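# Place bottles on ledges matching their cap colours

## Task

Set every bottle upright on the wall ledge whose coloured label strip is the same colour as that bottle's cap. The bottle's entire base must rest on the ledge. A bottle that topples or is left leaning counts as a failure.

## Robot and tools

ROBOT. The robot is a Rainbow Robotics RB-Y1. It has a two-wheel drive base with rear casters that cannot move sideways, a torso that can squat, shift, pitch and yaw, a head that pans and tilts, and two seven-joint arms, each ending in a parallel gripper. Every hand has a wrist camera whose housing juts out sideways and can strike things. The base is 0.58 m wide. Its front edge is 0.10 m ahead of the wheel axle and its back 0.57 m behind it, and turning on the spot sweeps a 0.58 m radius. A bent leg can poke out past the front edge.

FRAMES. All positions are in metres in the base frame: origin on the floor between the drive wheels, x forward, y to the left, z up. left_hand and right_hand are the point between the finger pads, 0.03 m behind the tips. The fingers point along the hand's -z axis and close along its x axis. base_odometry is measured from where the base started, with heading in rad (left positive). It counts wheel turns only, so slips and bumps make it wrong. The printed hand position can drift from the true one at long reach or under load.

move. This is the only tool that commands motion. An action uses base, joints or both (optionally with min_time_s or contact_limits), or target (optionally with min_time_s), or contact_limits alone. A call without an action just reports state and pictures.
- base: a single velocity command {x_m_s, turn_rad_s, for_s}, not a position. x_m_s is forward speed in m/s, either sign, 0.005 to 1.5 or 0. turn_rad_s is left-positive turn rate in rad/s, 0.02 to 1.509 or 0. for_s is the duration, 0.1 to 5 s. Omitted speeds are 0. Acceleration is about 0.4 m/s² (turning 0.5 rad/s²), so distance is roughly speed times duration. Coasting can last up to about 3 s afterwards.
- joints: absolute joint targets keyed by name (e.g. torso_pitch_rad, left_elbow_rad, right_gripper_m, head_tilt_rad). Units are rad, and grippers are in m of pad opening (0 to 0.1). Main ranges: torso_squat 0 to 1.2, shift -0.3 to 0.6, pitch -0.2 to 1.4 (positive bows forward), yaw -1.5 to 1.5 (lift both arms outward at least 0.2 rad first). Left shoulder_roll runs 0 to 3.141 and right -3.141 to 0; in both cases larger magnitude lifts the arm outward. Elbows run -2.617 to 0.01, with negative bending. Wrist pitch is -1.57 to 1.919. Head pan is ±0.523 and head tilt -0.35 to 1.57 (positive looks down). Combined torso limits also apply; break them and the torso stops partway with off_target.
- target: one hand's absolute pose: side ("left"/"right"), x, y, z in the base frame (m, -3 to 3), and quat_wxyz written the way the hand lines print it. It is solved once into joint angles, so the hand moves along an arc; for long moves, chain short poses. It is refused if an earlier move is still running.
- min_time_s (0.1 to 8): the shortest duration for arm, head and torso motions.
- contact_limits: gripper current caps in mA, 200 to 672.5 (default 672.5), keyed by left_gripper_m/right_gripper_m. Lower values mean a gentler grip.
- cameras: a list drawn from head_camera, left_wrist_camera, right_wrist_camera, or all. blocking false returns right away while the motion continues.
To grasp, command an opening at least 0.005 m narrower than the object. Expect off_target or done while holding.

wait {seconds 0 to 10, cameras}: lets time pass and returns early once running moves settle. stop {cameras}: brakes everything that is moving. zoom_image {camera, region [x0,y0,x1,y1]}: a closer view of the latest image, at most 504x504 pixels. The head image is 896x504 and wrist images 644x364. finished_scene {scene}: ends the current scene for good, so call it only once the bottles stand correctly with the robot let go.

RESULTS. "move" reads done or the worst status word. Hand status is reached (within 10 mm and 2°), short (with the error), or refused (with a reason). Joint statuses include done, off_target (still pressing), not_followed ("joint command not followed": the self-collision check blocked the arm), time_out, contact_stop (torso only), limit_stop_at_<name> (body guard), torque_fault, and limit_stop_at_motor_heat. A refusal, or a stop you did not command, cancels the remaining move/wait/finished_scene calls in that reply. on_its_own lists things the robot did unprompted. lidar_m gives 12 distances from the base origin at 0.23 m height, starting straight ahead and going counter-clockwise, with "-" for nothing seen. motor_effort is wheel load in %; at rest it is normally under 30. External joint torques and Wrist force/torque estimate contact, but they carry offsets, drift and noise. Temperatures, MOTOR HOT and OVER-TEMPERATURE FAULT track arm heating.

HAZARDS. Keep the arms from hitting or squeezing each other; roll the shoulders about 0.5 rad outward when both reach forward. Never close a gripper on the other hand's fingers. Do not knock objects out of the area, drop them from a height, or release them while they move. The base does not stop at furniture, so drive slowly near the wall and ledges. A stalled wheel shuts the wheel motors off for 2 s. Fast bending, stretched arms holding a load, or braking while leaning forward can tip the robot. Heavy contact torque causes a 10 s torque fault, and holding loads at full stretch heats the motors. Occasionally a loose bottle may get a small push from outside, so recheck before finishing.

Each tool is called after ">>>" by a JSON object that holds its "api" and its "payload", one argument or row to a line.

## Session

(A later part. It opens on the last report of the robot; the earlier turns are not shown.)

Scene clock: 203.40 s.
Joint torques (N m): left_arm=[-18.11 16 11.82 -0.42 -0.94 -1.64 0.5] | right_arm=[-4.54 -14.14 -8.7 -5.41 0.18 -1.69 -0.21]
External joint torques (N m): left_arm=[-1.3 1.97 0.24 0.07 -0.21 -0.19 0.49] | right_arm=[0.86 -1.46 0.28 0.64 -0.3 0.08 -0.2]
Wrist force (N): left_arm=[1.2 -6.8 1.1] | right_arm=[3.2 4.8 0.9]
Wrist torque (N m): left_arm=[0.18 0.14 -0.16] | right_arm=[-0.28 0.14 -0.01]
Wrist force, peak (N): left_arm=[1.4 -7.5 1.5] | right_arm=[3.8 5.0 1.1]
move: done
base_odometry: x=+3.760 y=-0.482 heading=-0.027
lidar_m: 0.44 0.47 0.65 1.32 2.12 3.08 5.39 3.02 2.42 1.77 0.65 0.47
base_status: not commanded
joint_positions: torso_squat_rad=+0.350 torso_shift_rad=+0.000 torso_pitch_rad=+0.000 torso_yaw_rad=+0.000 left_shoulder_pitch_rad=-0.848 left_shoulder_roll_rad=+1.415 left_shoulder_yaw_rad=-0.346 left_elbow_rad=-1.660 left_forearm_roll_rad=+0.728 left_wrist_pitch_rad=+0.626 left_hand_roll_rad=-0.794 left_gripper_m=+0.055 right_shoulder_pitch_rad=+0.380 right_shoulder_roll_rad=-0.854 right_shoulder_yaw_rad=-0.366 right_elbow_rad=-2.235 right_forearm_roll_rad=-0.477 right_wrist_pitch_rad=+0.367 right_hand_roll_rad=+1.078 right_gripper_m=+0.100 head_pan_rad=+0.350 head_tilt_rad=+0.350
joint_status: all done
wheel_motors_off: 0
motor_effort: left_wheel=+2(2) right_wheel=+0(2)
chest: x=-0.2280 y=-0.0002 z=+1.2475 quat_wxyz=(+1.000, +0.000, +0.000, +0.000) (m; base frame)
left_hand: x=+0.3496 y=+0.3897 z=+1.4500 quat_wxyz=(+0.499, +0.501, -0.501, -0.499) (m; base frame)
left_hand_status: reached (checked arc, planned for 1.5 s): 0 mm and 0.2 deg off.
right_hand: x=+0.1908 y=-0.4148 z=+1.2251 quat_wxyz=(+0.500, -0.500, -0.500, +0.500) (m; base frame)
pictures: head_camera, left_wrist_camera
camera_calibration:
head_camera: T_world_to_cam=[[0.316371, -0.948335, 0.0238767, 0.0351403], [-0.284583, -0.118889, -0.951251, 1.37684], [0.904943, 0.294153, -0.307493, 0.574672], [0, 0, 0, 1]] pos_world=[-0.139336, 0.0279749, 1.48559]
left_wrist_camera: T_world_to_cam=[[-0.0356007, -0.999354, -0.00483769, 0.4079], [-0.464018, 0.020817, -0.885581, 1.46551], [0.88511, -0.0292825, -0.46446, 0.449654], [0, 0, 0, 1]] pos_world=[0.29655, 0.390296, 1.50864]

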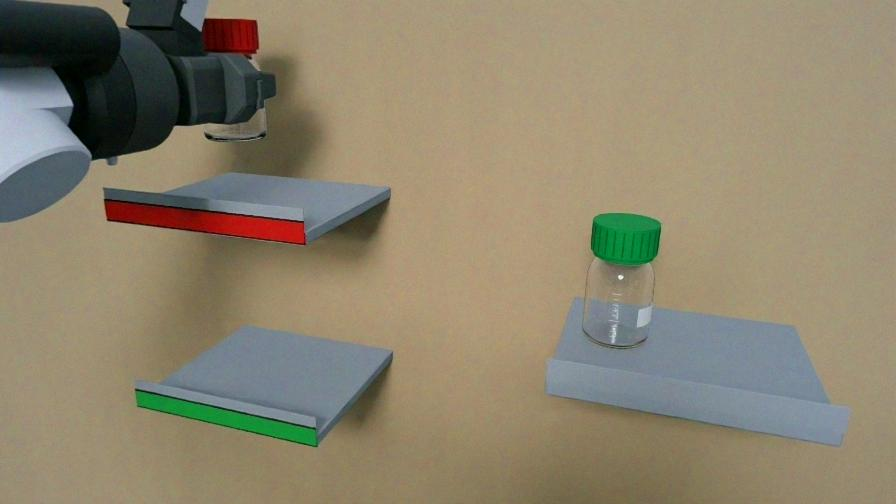

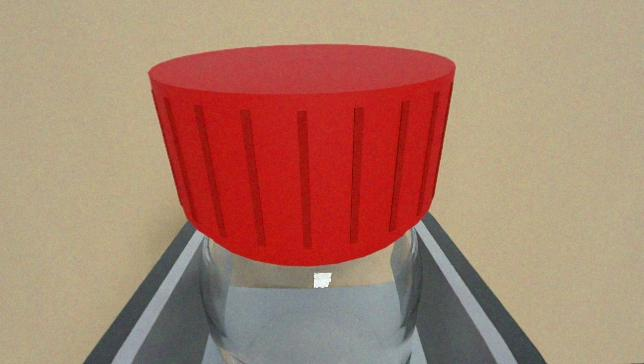

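>>> {"api": "move", "payload": {
  "target": {"side": "left", "x": 0.35, "y": 0.39, "z": 1.412, "quat_wxyz": [0.5, 0.5, -0.5, -0.5]},
  "min_time_s": 0.8
}}

>>> {"api": "move", "payload": {
  "target": {"side": "left", "x": 0.35, "y": 0.39, "z": 1.4075, "quat_wxyz": [0.5, 0.5, -0.5, -0.5]},
  "min_time_s": 0.4
}}

>>> {"api": "move", "payload": {
  "target": {"side": "left", "x": 0.35, "y": 0.39, "z": 1.404, "quat_wxyz": [0.5, 0.5, -0.5, -0.5]},
  "min_time_s": 0.4,
  "cameras": ["head_camera"]
}}

Scene clock: 205.10 s.
Joint torques (N m): left_arm=[-18.11 15.38 14.55 -1.66 -1.18 -1.78 0.56] | right_arm=[-5.16 -14.35 -9.08 -5.73 0.31 -1.63 -0.22]
External joint torques (N m): left_arm=[-1.51 0.59 2.62 -0.81 -0.44 -0.47 0.54] | right_arm=[0.24 -1.67 -0.1 0.32 -0.17 0.14 -0.22]
Wrist force (N): left_arm=[1.1 -6.7 1.1] | right_arm=[3.6 4.7 0.2]
Wrist torque (N m): left_arm=[0.19 0.12 -0.15] | right_arm=[-0.26 0.15 -0.07]
Wrist force, peak (N): left_arm=[1.1 -7.5 1.2] | right_arm=[3.4 5.4 0.4]
move: done
base_odometry: x=+3.760 y=-0.482 heading=-0.027
lidar_m: 0.45 0.47 0.65 1.33 2.13 3.08 5.39 3.01 2.42 1.77 0.65 0.48
base_status: not commanded
joint_positions: torso_squat_rad=+0.350 torso_shift_rad=+0.000 torso_pitch_rad=+0.000 torso_yaw_rad=+0.000 left_shoulder_pitch_rad=-0.722 left_shoulder_roll_rad=+1.393 left_shoulder_yaw_rad=-0.316 left_elbow_rad=-1.710 left_forearm_roll_rad=+0.604 left_wrist_pitch_rad=+0.581 left_hand_roll_rad=-0.700 left_gripper_m=+0.055 right_shoulder_pitch_rad=+0.380 right_shoulder_roll_rad=-0.854 right_shoulder_yaw_rad=-0.366 right_elbow_rad=-2.235 right_forearm_roll_rad=-0.477 right_wrist_pitch_rad=+0.367 right_hand_roll_rad=+1.078 right_gripper_m=+0.100 head_pan_rad=+0.350 head_tilt_rad=+0.350
joint_status: all done
wheel_motors_off: 0
motor_effort: left_wheel=+1(2) right_wheel=-1(2)
chest: x=-0.2280 y=-0.0002 z=+1.2475 quat_wxyz=(+1.000, +0.000, +0.000, +0.000) (m; base frame)
left_hand: x=+0.3499 y=+0.3903 z=+1.4120 quat_wxyz=(+0.500, +0.500, -0.500, -0.501) (m; base frame)
left_hand_status: reached (checked arc, planned for 0.8 s): 0 mm and 0.1 deg off.
right_hand: x=+0.1908 y=-0.4148 z=+1.2251 quat_wxyz=(+0.500, -0.500, -0.500, +0.500) (m; base frame)
pictures: none

Scene clock: 205.83 s.
Joint torques (N m): left_arm=[-17.41 14.88 14.71 -1.9 -1.07 -1.76 0.51] | right_arm=[-4.6 -14.06 -8.68 -5.42 0.28 -1.37 -0.15]
External joint torques (N m): left_arm=[-0.82 0.01 2.75 -0.96 -0.33 -0.46 0.5] | right_arm=[0.8 -1.38 0.3 0.63 -0.19 0.4 -0.14]
Wrist force (N): left_arm=[1.1 -6.6 1.1] | right_arm=[3.7 3.9 0.5]
Wrist torque (N m): left_arm=[0.16 0.13 -0.15] | right_arm=[-0.17 0.15 -0.01]
Wrist force, peak (N): left_arm=[1.3 -7.0 1.2] | right_arm=[3.9 4.2 1.1]
move: done
base_odometry: x=+3.760 y=-0.482 heading=-0.027
lidar_m: 0.44 0.47 0.64 1.33 2.13 3.08 5.39 3.01 2.43 1.78 0.65 0.47
base_status: not commanded
joint_positions: torso_squat_rad=+0.350 torso_shift_rad=+0.000 torso_pitch_rad=+0.000 torso_yaw_rad=+0.000 left_shoulder_pitch_rad=-0.706 left_shoulder_roll_rad=+1.386 left_shoulder_yaw_rad=-0.309 left_elbow_rad=-1.716 left_forearm_roll_rad=+0.584 left_wrist_pitch_rad=+0.579 left_hand_roll_rad=-0.690 left_gripper_m=+0.055 right_shoulder_pitch_rad=+0.380 right_shoulder_roll_rad=-0.854 right_shoulder_yaw_rad=-0.366 right_elbow_rad=-2.235 right_forearm_roll_rad=-0.477 right_wrist_pitch_rad=+0.367 right_hand_roll_rad=+1.078 right_gripper_m=+0.100 head_pan_rad=+0.350 head_tilt_rad=+0.350
joint_status: all done
wheel_motors_off: 0
motor_effort: left_wheel=+1(2) right_wheel=+0(1)
chest: x=-0.2280 y=-0.0002 z=+1.2475 quat_wxyz=(+1.000, +0.000, +0.000, +0.000) (m; base frame)
left_hand: x=+0.3500 y=+0.3902 z=+1.4075 quat_wxyz=(+0.500, +0.500, -0.500, -0.500) (m; base frame)
left_hand_status: reached (checked arc, planned for 0.4 s): 0 mm and 0.1 deg off.
right_hand: x=+0.1908 y=-0.4148 z=+1.2251 quat_wxyz=(+0.500, -0.500, -0.500, +0.500) (m; base frame)
pictures: none

Scene clock: 206.57 s.
Joint torques (N m): left_arm=[-17.8 15.18 14.21 -1.96 -1.16 -1.71 0.54] | right_arm=[-4.7 -14.7 -8.89 -5.64 0.2 -1.44 -0.15]
External joint torques (N m): left_arm=[-1.23 0.27 2.24 -0.95 -0.41 -0.43 0.53] | right_arm=[0.7 -2.02 0.1 0.42 -0.28 0.33 -0.14]
Wrist force (N): left_arm=[0.9 -6.5 1.2] | right_arm=[2.9 4.1 0.9]
Wrist torque (N m): left_arm=[0.14 0.10 -0.17] | right_arm=[-0.23 0.03 -0.02]
Wrist force, peak (N): left_arm=[1.1 -7.0 1.0] | right_arm=[3.3 5.0 0.4]
move: done
base_odometry: x=+3.760 y=-0.482 heading=-0.027
lidar_m: 0.45 0.47 0.65 1.33 2.13 3.08 5.39 3.01 2.42 1.78 0.65 0.47
base_status: not commanded
joint_positions: torso_squat_rad=+0.350 torso_shift_rad=+0.000 torso_pitch_rad=+0.000 torso_yaw_rad=+0.000 left_shoulder_pitch_rad=-0.695 left_shoulder_roll_rad=+1.381 left_shoulder_yaw_rad=-0.305 left_elbow_rad=-1.720 left_forearm_roll_rad=+0.571 left_wrist_pitch_rad=+0.576 left_hand_roll_rad=-0.682 left_gripper_m=+0.055 right_shoulder_pitch_rad=+0.380 right_shoulder_roll_rad=-0.854 right_shoulder_yaw_rad=-0.366 right_elbow_rad=-2.235 right_forearm_roll_rad=-0.477 right_wrist_pitch_rad=+0.367 right_hand_roll_rad=+1.078 right_gripper_m=+0.100 head_pan_rad=+0.350 head_tilt_rad=+0.350
joint_status: all done
wheel_motors_off: 0
motor_effort: left_wheel=+1(1) right_wheel=+0(1)
chest: x=-0.2280 y=-0.0002 z=+1.2475 quat_wxyz=(+1.000, +0.000, +0.000, +0.000) (m; base frame)
left_hand: x=+0.3500 y=+0.3902 z=+1.4039 quat_wxyz=(+0.500, +0.500, -0.500, -0.500) (m; base frame)
left_hand_status: reached (checked arc, planned for 0.4 s): 0 mm and 0.0 deg off.
right_hand: x=+0.1908 y=-0.4148 z=+1.2251 quat_wxyz=(+0.500, -0.500, -0.500, +0.500) (m; base frame)
pictures: head_camera
camera_calibration:
head_camera: T_world_to_cam=[[0.316371, -0.948335, 0.0238767, 0.0351403], [-0.284583, -0.118889, -0.951251, 1.37684], [0.904943, 0.294153, -0.307493, 0.574672], [0, 0, 0, 1]] pos_world=[-0.139336, 0.0279749, 1.48559]

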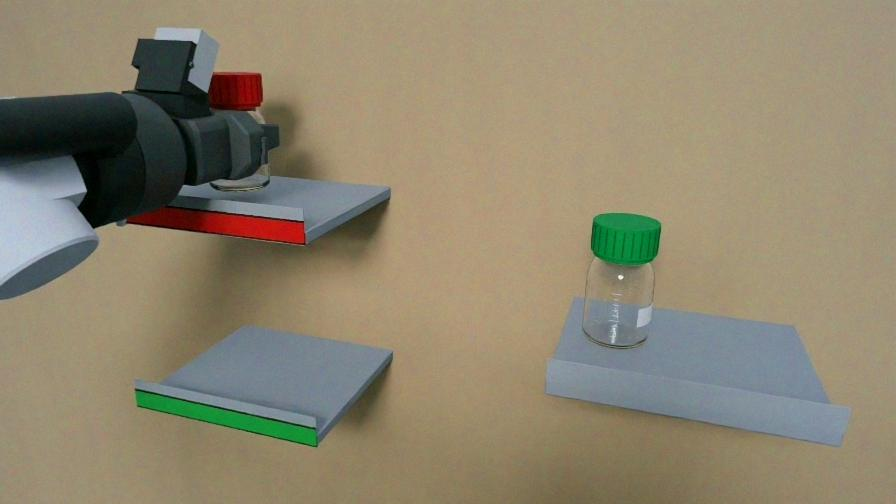

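>>> {"api": "move", "payload": {
  "target": {"side": "left", "x": 0.35, "y": 0.39, "z": 1.4005, "quat_wxyz": [0.5, 0.5, -0.5, -0.5]},
  "min_time_s": 0.4
}}

>>> {"api": "move", "payload": {
  "target": {"side": "left", "x": 0.35, "y": 0.39, "z": 1.397, "quat_wxyz": [0.5, 0.5, -0.5, -0.5]},
  "min_time_s": 0.4,
  "cameras": ["head_camera"]
}}

Scene clock: 207.77 s.
Joint torques (N m): left_arm=[-17.17 15.27 14.59 -1.95 -1.13 -1.7 0.6] | right_arm=[-4.55 -14.21 -8.93 -5.88 0.34 -1.61 0.03]
External joint torques (N m): left_arm=[-0.61 0.3 2.6 -0.88 -0.38 -0.43 0.59] | right_arm=[0.85 -1.53 0.06 0.17 -0.13 0.16 0.04]
Wrist force (N): left_arm=[0.9 -6.4 1.0] | right_arm=[3.8 4.6 0.7]
Wrist torque (N m): left_arm=[0.15 0.12 -0.16] | right_arm=[-0.26 0.15 -0.03]
Wrist force, peak (N): left_arm=[1.6 -6.8 1.1] | right_arm=[3.3 5.2 -0.3]
move: done
base_odometry: x=+3.760 y=-0.482 heading=-0.027
lidar_m: 0.45 0.47 0.65 1.33 2.13 3.07 5.38 3.01 2.42 1.77 0.65 0.47
base_status: not commanded
joint_positions: torso_squat_rad=+0.350 torso_shift_rad=+0.000 torso_pitch_rad=+0.000 torso_yaw_rad=+0.000 left_shoulder_pitch_rad=-0.683 left_shoulder_roll_rad=+1.377 left_shoulder_yaw_rad=-0.300 left_elbow_rad=-1.723 left_forearm_roll_rad=+0.559 left_wrist_pitch_rad=+0.573 left_hand_roll_rad=-0.676 left_gripper_m=+0.055 right_shoulder_pitch_rad=+0.380 right_shoulder_roll_rad=-0.854 right_shoulder_yaw_rad=-0.366 right_elbow_rad=-2.235 right_forearm_roll_rad=-0.477 right_wrist_pitch_rad=+0.367 right_hand_roll_rad=+1.078 right_gripper_m=+0.100 head_pan_rad=+0.350 head_tilt_rad=+0.350
joint_status: all done
wheel_motors_off: 0
motor_effort: left_wheel=+1(2) right_wheel=-2(2)
chest: x=-0.2280 y=-0.0002 z=+1.2475 quat_wxyz=(+1.000, +0.000, +0.000, +0.000) (m; base frame)
left_hand: x=+0.3500 y=+0.3902 z=+1.4004 quat_wxyz=(+0.500, +0.500, -0.500, -0.500) (m; base frame)
left_hand_status: reached (checked arc, planned for 0.4 s): 0 mm and 0.0 deg off.
right_hand: x=+0.1908 y=-0.4148 z=+1.2251 quat_wxyz=(+0.500, -0.500, -0.500, +0.500) (m; base frame)
pictures: none

Scene clock: 208.50 s.
Joint torques (N m): left_arm=[-17.55 15.39 14.57 -2.21 -1.19 -1.81 0.57] | right_arm=[-4.32 -14.76 -8.53 -5.65 0.13 -1.57 -0.22]
External joint torques (N m): left_arm=[-1.01 0.38 2.57 -1.07 -0.44 -0.55 0.56] | right_arm=[1.08 -2.08 0.46 0.4 -0.35 0.2 -0.21]
Wrist force (N): left_arm=[1.1 -6.7 0.9] | right_arm=[3.0 4.5 -0.3]
Wrist torque (N m): left_arm=[0.17 0.13 -0.16] | right_arm=[-0.23 0.05 -0.09]
Wrist force, peak (N): left_arm=[1.3 -6.9 1.0] | right_arm=[3.2 5.2 0.0]
move: done
base_odometry: x=+3.760 y=-0.482 heading=-0.027
lidar_m: 0.45 0.47 0.65 1.33 2.12 3.08 5.39 3.01 2.41 1.78 0.65 0.47
base_status: not commanded
joint_positions: torso_squat_rad=+0.350 torso_shift_rad=+0.000 torso_pitch_rad=+0.000 torso_yaw_rad=+0.000 left_shoulder_pitch_rad=-0.672 left_shoulder_roll_rad=+1.372 left_shoulder_yaw_rad=-0.296 left_elbow_rad=-1.727 left_forearm_roll_rad=+0.546 left_wrist_pitch_rad=+0.570 left_hand_roll_rad=-0.670 left_gripper_m=+0.055 right_shoulder_pitch_rad=+0.380 right_shoulder_roll_rad=-0.854 right_shoulder_yaw_rad=-0.366 right_elbow_rad=-2.235 right_forearm_roll_rad=-0.477 right_wrist_pitch_rad=+0.367 right_hand_roll_rad=+1.078 right_gripper_m=+0.100 head_pan_rad=+0.350 head_tilt_rad=+0.350
joint_status: all done
wheel_motors_off: 0
motor_effort: left_wheel=+1(2) right_wheel=-1(2)
chest: x=-0.2280 y=-0.0002 z=+1.2475 quat_wxyz=(+1.000, +0.000, +0.000, +0.000) (m; base frame)
left_hand: x=+0.3500 y=+0.3902 z=+1.3969 quat_wxyz=(+0.500, +0.500, -0.500, -0.500) (m; base frame)
left_hand_status: reached (checked arc, planned for 0.4 s): 0 mm and 0.0 deg off.
right_hand: x=+0.1908 y=-0.4148 z=+1.2251 quat_wxyz=(+0.500, -0.500, -0.500, +0.500) (m; base frame)
pictures: head_camera
camera_calibration:
head_camera: T_world_to_cam=[[0.316371, -0.948335, 0.0238767, 0.0351403], [-0.284583, -0.118889, -0.951251, 1.37684], [0.904943, 0.294153, -0.307493, 0.574672], [0, 0, 0, 1]] pos_world=[-0.139336, 0.0279749, 1.48559]

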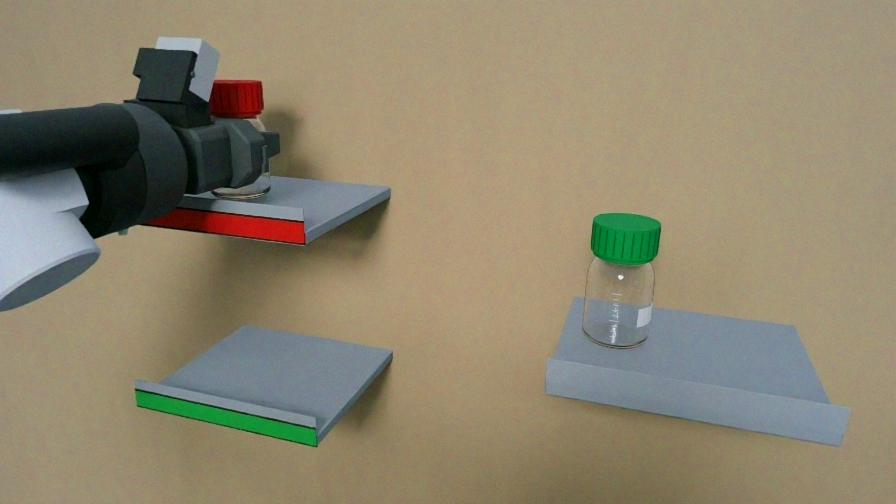

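>>> {"api": "zoom_image", "payload": {
  "camera": "head_camera",
  "region": [120, 60, 320, 260]
}}

Scaled by 2.520 from the camera's 896x504 image, which has a finer 1280x720 frame.

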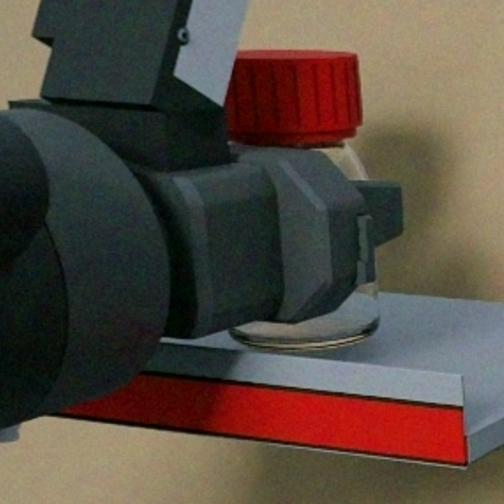

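>>> {"api": "move", "payload": {
  "target": {"side": "left", "x": 0.35, "y": 0.39, "z": 1.3935, "quat_wxyz": [0.5, 0.5, -0.5, -0.5]},
  "min_time_s": 0.4
}}

>>> {"api": "move", "payload": {
  "target": {"side": "left", "x": 0.35, "y": 0.39, "z": 1.390, "quat_wxyz": [0.5, 0.5, -0.5, -0.5]},
  "min_time_s": 0.4
}}

Scene clock: 210.43 s.
Joint torques (N m): left_arm=[-16.85 15.16 14.15 -2 -0.99 -1.66 0.56] | right_arm=[-4.66 -13.93 -8.76 -5.39 0.3 -1.67 -0.09]
External joint torques (N m): left_arm=[-0.32 0.1 2.14 -0.79 -0.24 -0.4 0.54] | right_arm=[0.74 -1.25 0.22 0.66 -0.17 0.1 -0.08]
Wrist force (N): left_arm=[1.0 -6.4 1.0] | right_arm=[2.9 3.8 0.6]
Wrist torque (N m): left_arm=[0.18 0.11 -0.16] | right_arm=[-0.15 0.06 -0.01]
Wrist force, peak (N): left_arm=[1.1 -7.0 1.1] | right_arm=[3.2 5.8 0.6]
move: done
base_odometry: x=+3.760 y=-0.482 heading=-0.027
lidar_m: 0.44 0.47 0.65 1.33 2.12 3.08 5.39 3.01 2.42 1.77 0.65 0.47
base_status: not commanded
joint_positions: torso_squat_rad=+0.350 torso_shift_rad=+0.000 torso_pitch_rad=+0.000 torso_yaw_rad=+0.000 left_shoulder_pitch_rad=-0.661 left_shoulder_roll_rad=+1.366 left_shoulder_yaw_rad=-0.292 left_elbow_rad=-1.730 left_forearm_roll_rad=+0.534 left_wrist_pitch_rad=+0.567 left_hand_roll_rad=-0.664 left_gripper_m=+0.055 right_shoulder_pitch_rad=+0.380 right_shoulder_roll_rad=-0.854 right_shoulder_yaw_rad=-0.366 right_elbow_rad=-2.235 right_forearm_roll_rad=-0.477 right_wrist_pitch_rad=+0.367 right_hand_roll_rad=+1.078 right_gripper_m=+0.100 head_pan_rad=+0.350 head_tilt_rad=+0.350
joint_status: all done
wheel_motors_off: 0
motor_effort: left_wheel=+1(2) right_wheel=-1(1)
chest: x=-0.2280 y=-0.0002 z=+1.2475 quat_wxyz=(+1.000, +0.000, +0.000, +0.000) (m; base frame)
left_hand: x=+0.3500 y=+0.3901 z=+1.3935 quat_wxyz=(+0.500, +0.500, -0.500, -0.500) (m; base frame)
left_hand_status: reached (checked arc, planned for 0.4 s): 0 mm and 0.0 deg off.
right_hand: x=+0.1908 y=-0.4148 z=+1.2251 quat_wxyz=(+0.500, -0.500, -0.500, +0.500) (m; base frame)
pictures: none

Scene clock: 211.17 s.
Joint torques (N m): left_arm=[-9.83 12.25 7.93 -2.2 0.4 0.13 0.54] | right_arm=[-4.97 -14.48 -9.14 -5.42 0.19 -1.53 -0.07]
External joint torques (N m): left_arm=[6.68 -2.84 -4.08 -0.93 1.15 1.38 0.52] | right_arm=[0.43 -1.8 -0.16 0.63 -0.29 0.24 -0.07]
Wrist force (N): left_arm=[-0.9 6.1 -4.0] | right_arm=[3.4 4.1 -0.1]
Wrist torque (N m): left_arm=[0.35 0.14 -0.21] | right_arm=[-0.18 0.09 0.00]
Wrist force, peak (N): left_arm=[0.4 8.1 -4.9] | right_arm=[3.7 4.7 0.1]
move: done
base_odometry: x=+3.760 y=-0.482 heading=-0.027
lidar_m: 0.45 0.47 0.64 1.32 2.13 3.08 5.39 3.01 2.42 1.78 0.65 0.47
base_status: not commanded
joint_positions: torso_squat_rad=+0.350 torso_shift_rad=+0.000 torso_pitch_rad=+0.000 torso_yaw_rad=+0.000 left_shoulder_pitch_rad=-0.652 left_shoulder_roll_rad=+1.362 left_shoulder_yaw_rad=-0.286 left_elbow_rad=-1.733 left_forearm_roll_rad=+0.521 left_wrist_pitch_rad=+0.564 left_hand_roll_rad=-0.658 left_gripper_m=+0.055 right_shoulder_pitch_rad=+0.380 right_shoulder_roll_rad=-0.854 right_shoulder_yaw_rad=-0.366 right_elbow_rad=-2.235 right_forearm_roll_rad=-0.477 right_wrist_pitch_rad=+0.367 right_hand_roll_rad=+1.078 right_gripper_m=+0.100 head_pan_rad=+0.350 head_tilt_rad=+0.350
joint_status: all done
wheel_motors_off: 0
motor_effort: left_wheel=+1(1) right_wheel=-1(2)
chest: x=-0.2280 y=-0.0002 z=+1.2475 quat_wxyz=(+1.000, +0.000, +0.000, +0.000) (m; base frame)
left_hand: x=+0.3498 y=+0.3900 z=+1.3922 quat_wxyz=(+0.499, +0.501, -0.501, -0.499) (m; base frame)
left_hand_status: reached (checked arc, planned for 0.4 s): 2 mm and 0.2 deg off.
right_hand: x=+0.1908 y=-0.4148 z=+1.2250 quat_wxyz=(+0.500, -0.500, -0.500, +0.500) (m; base frame)
pictures: none

>>> {"api": "move", "payload": {
  "joints": {"left_gripper_m": 0.1}
}}

>>> {"api": "move", "payload": {
  "target": {"side": "left", "x": 0.35, "y": 0.39, "z": 1.403, "quat_wxyz": [0.5, 0.5, -0.5, -0.5]},
  "min_time_s": 0.6,
  "cameras": ["left_wrist_camera", "head_camera"]
}}

Scene clock: 212.63 s.
Joint torques (N m): left_arm=[-16.34 14.95 9.95 -1.88 -0.56 -1.09 0.51] | right_arm=[-5.09 -14.61 -9.1 -5.39 0.51 -1.56 -0.17]
External joint torques (N m): left_arm=[0.17 -0.15 -2.06 -0.6 0.19 0.16 0.5] | right_arm=[0.32 -1.93 -0.12 0.67 0.03 0.21 -0.17]
Wrist force (N): left_arm=[1.1 -5.2 1.3] | right_arm=[2.7 4.3 0.5]
Wrist torque (N m): left_arm=[0.19 0.14 -0.14] | right_arm=[-0.23 0.04 -0.03]
Wrist force, peak (N): left_arm=[-0.2 6.6 -4.2] | right_arm=[3.6 4.8 0.5]
move: done
base_odometry: x=+3.760 y=-0.482 heading=-0.027
lidar_m: 0.45 0.47 0.64 1.33 2.13 3.09 5.39 3.00 2.42 1.78 0.65 0.47
base_status: not commanded
joint_positions: torso_squat_rad=+0.350 torso_shift_rad=+0.000 torso_pitch_rad=+0.000 torso_yaw_rad=+0.000 left_shoulder_pitch_rad=-0.650 left_shoulder_roll_rad=+1.361 left_shoulder_yaw_rad=-0.286 left_elbow_rad=-1.734 left_forearm_roll_rad=+0.521 left_wrist_pitch_rad=+0.564 left_hand_roll_rad=-0.658 left_gripper_m=+0.100 right_shoulder_pitch_rad=+0.380 right_shoulder_roll_rad=-0.854 right_shoulder_yaw_rad=-0.366 right_elbow_rad=-2.235 right_forearm_roll_rad=-0.477 right_wrist_pitch_rad=+0.367 right_hand_roll_rad=+1.078 right_gripper_m=+0.100 head_pan_rad=+0.350 head_tilt_rad=+0.350
joint_status: all done
wheel_motors_off: 0
motor_effort: left_wheel=+1(2) right_wheel=+0(2)
chest: x=-0.2280 y=-0.0002 z=+1.2475 quat_wxyz=(+1.000, +0.000, +0.000, +0.000) (m; base frame)
left_hand: x=+0.3499 y=+0.3901 z=+1.3908 quat_wxyz=(+0.500, +0.500, -0.500, -0.500) (m; base frame)
right_hand: x=+0.1908 y=-0.4148 z=+1.2251 quat_wxyz=(+0.500, -0.500, -0.500, +0.500) (m; base frame)
pictures: none

Scene clock: 213.57 s.
Joint torques (N m): left_arm=[-18.02 16.6 9.54 -0.2 -0.7 -1.14 -0.08] | right_arm=[-4.72 -14.41 -8.34 -5.44 0.28 -1.47 -0.24]
External joint torques (N m): left_arm=[-1.48 1.66 -2.43 0.84 0.05 0.13 -0.09] | right_arm=[0.68 -1.73 0.64 0.62 -0.2 0.3 -0.23]
Wrist force (N): left_arm=[1.0 -5.1 0.9] | right_arm=[3.1 4.8 0.6]
Wrist torque (N m): left_arm=[0.18 0.13 -0.04] | right_arm=[-0.27 0.08 -0.03]
Wrist force, peak (N): left_arm=[0.9 -5.6 1.3] | right_arm=[3.9 4.6 0.9]
move: done
base_odometry: x=+3.760 y=-0.482 heading=-0.027
lidar_m: 0.45 0.47 0.64 1.33 2.12 3.08 5.39 3.00 2.43 1.77 0.64 0.47
base_status: not commanded
joint_positions: torso_squat_rad=+0.350 torso_shift_rad=+0.000 torso_pitch_rad=+0.000 torso_yaw_rad=+0.000 left_shoulder_pitch_rad=-0.687 left_shoulder_roll_rad=+1.379 left_shoulder_yaw_rad=-0.299 left_elbow_rad=-1.724 left_forearm_roll_rad=+0.560 left_wrist_pitch_rad=+0.575 left_hand_roll_rad=-0.675 left_gripper_m=+0.100 right_shoulder_pitch_rad=+0.380 right_shoulder_roll_rad=-0.854 right_shoulder_yaw_rad=-0.366 right_elbow_rad=-2.235 right_forearm_roll_rad=-0.477 right_wrist_pitch_rad=+0.367 right_hand_roll_rad=+1.078 right_gripper_m=+0.100 head_pan_rad=+0.350 head_tilt_rad=+0.350
joint_status: all done
wheel_motors_off: 0
motor_effort: left_wheel=+1(2) right_wheel=-1(2)
chest: x=-0.2280 y=-0.0002 z=+1.2475 quat_wxyz=(+1.000, +0.000, +0.000, +0.000) (m; base frame)
left_hand: x=+0.3495 y=+0.3900 z=+1.4034 quat_wxyz=(+0.500, +0.501, -0.501, -0.499) (m; base frame)
left_hand_status: reached (checked arc, planned for 0.6 s): 1 mm and 0.2 deg off.
right_hand: x=+0.1908 y=-0.4148 z=+1.2251 quat_wxyz=(+0.500, -0.500, -0.500, +0.500) (m; base frame)
pictures: head_camera, left_wrist_camera
camera_calibration:
head_camera: T_world_to_cam=[[0.316343, -0.948347, 0.0237865, 0.0351757], [-0.284613, -0.118799, -0.951253, 1.37683], [0.904944, 0.294152, -0.307492, 0.574701], [0, 0, 0, 1]] pos_world=[-0.139336, 0.0278747, 1.48559]
left_wrist_camera: T_world_to_cam=[[-0.0352873, -0.999366, -0.00464773, 0.407504], [-0.46443, 0.0205165, -0.885372, 1.42412], [0.884907, -0.0290839, -0.464859, 0.428673], [0, 0, 0, 1]] pos_world=[0.296448, 0.390496, 1.46204]

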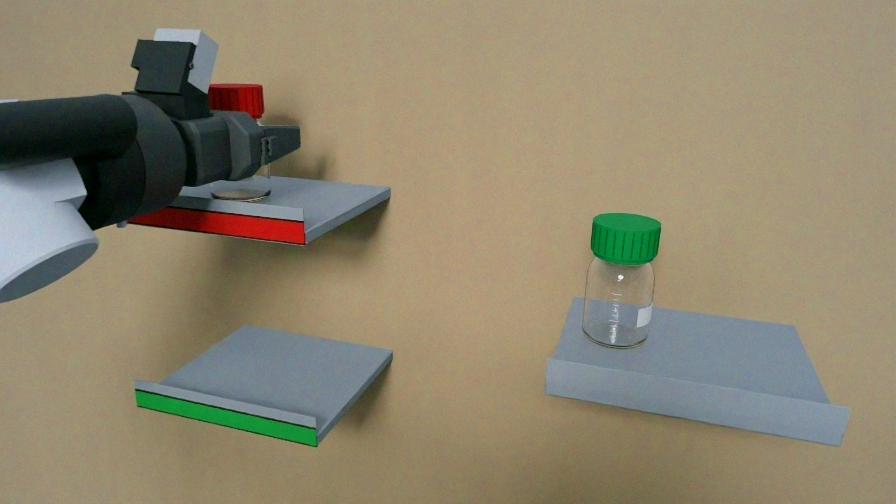

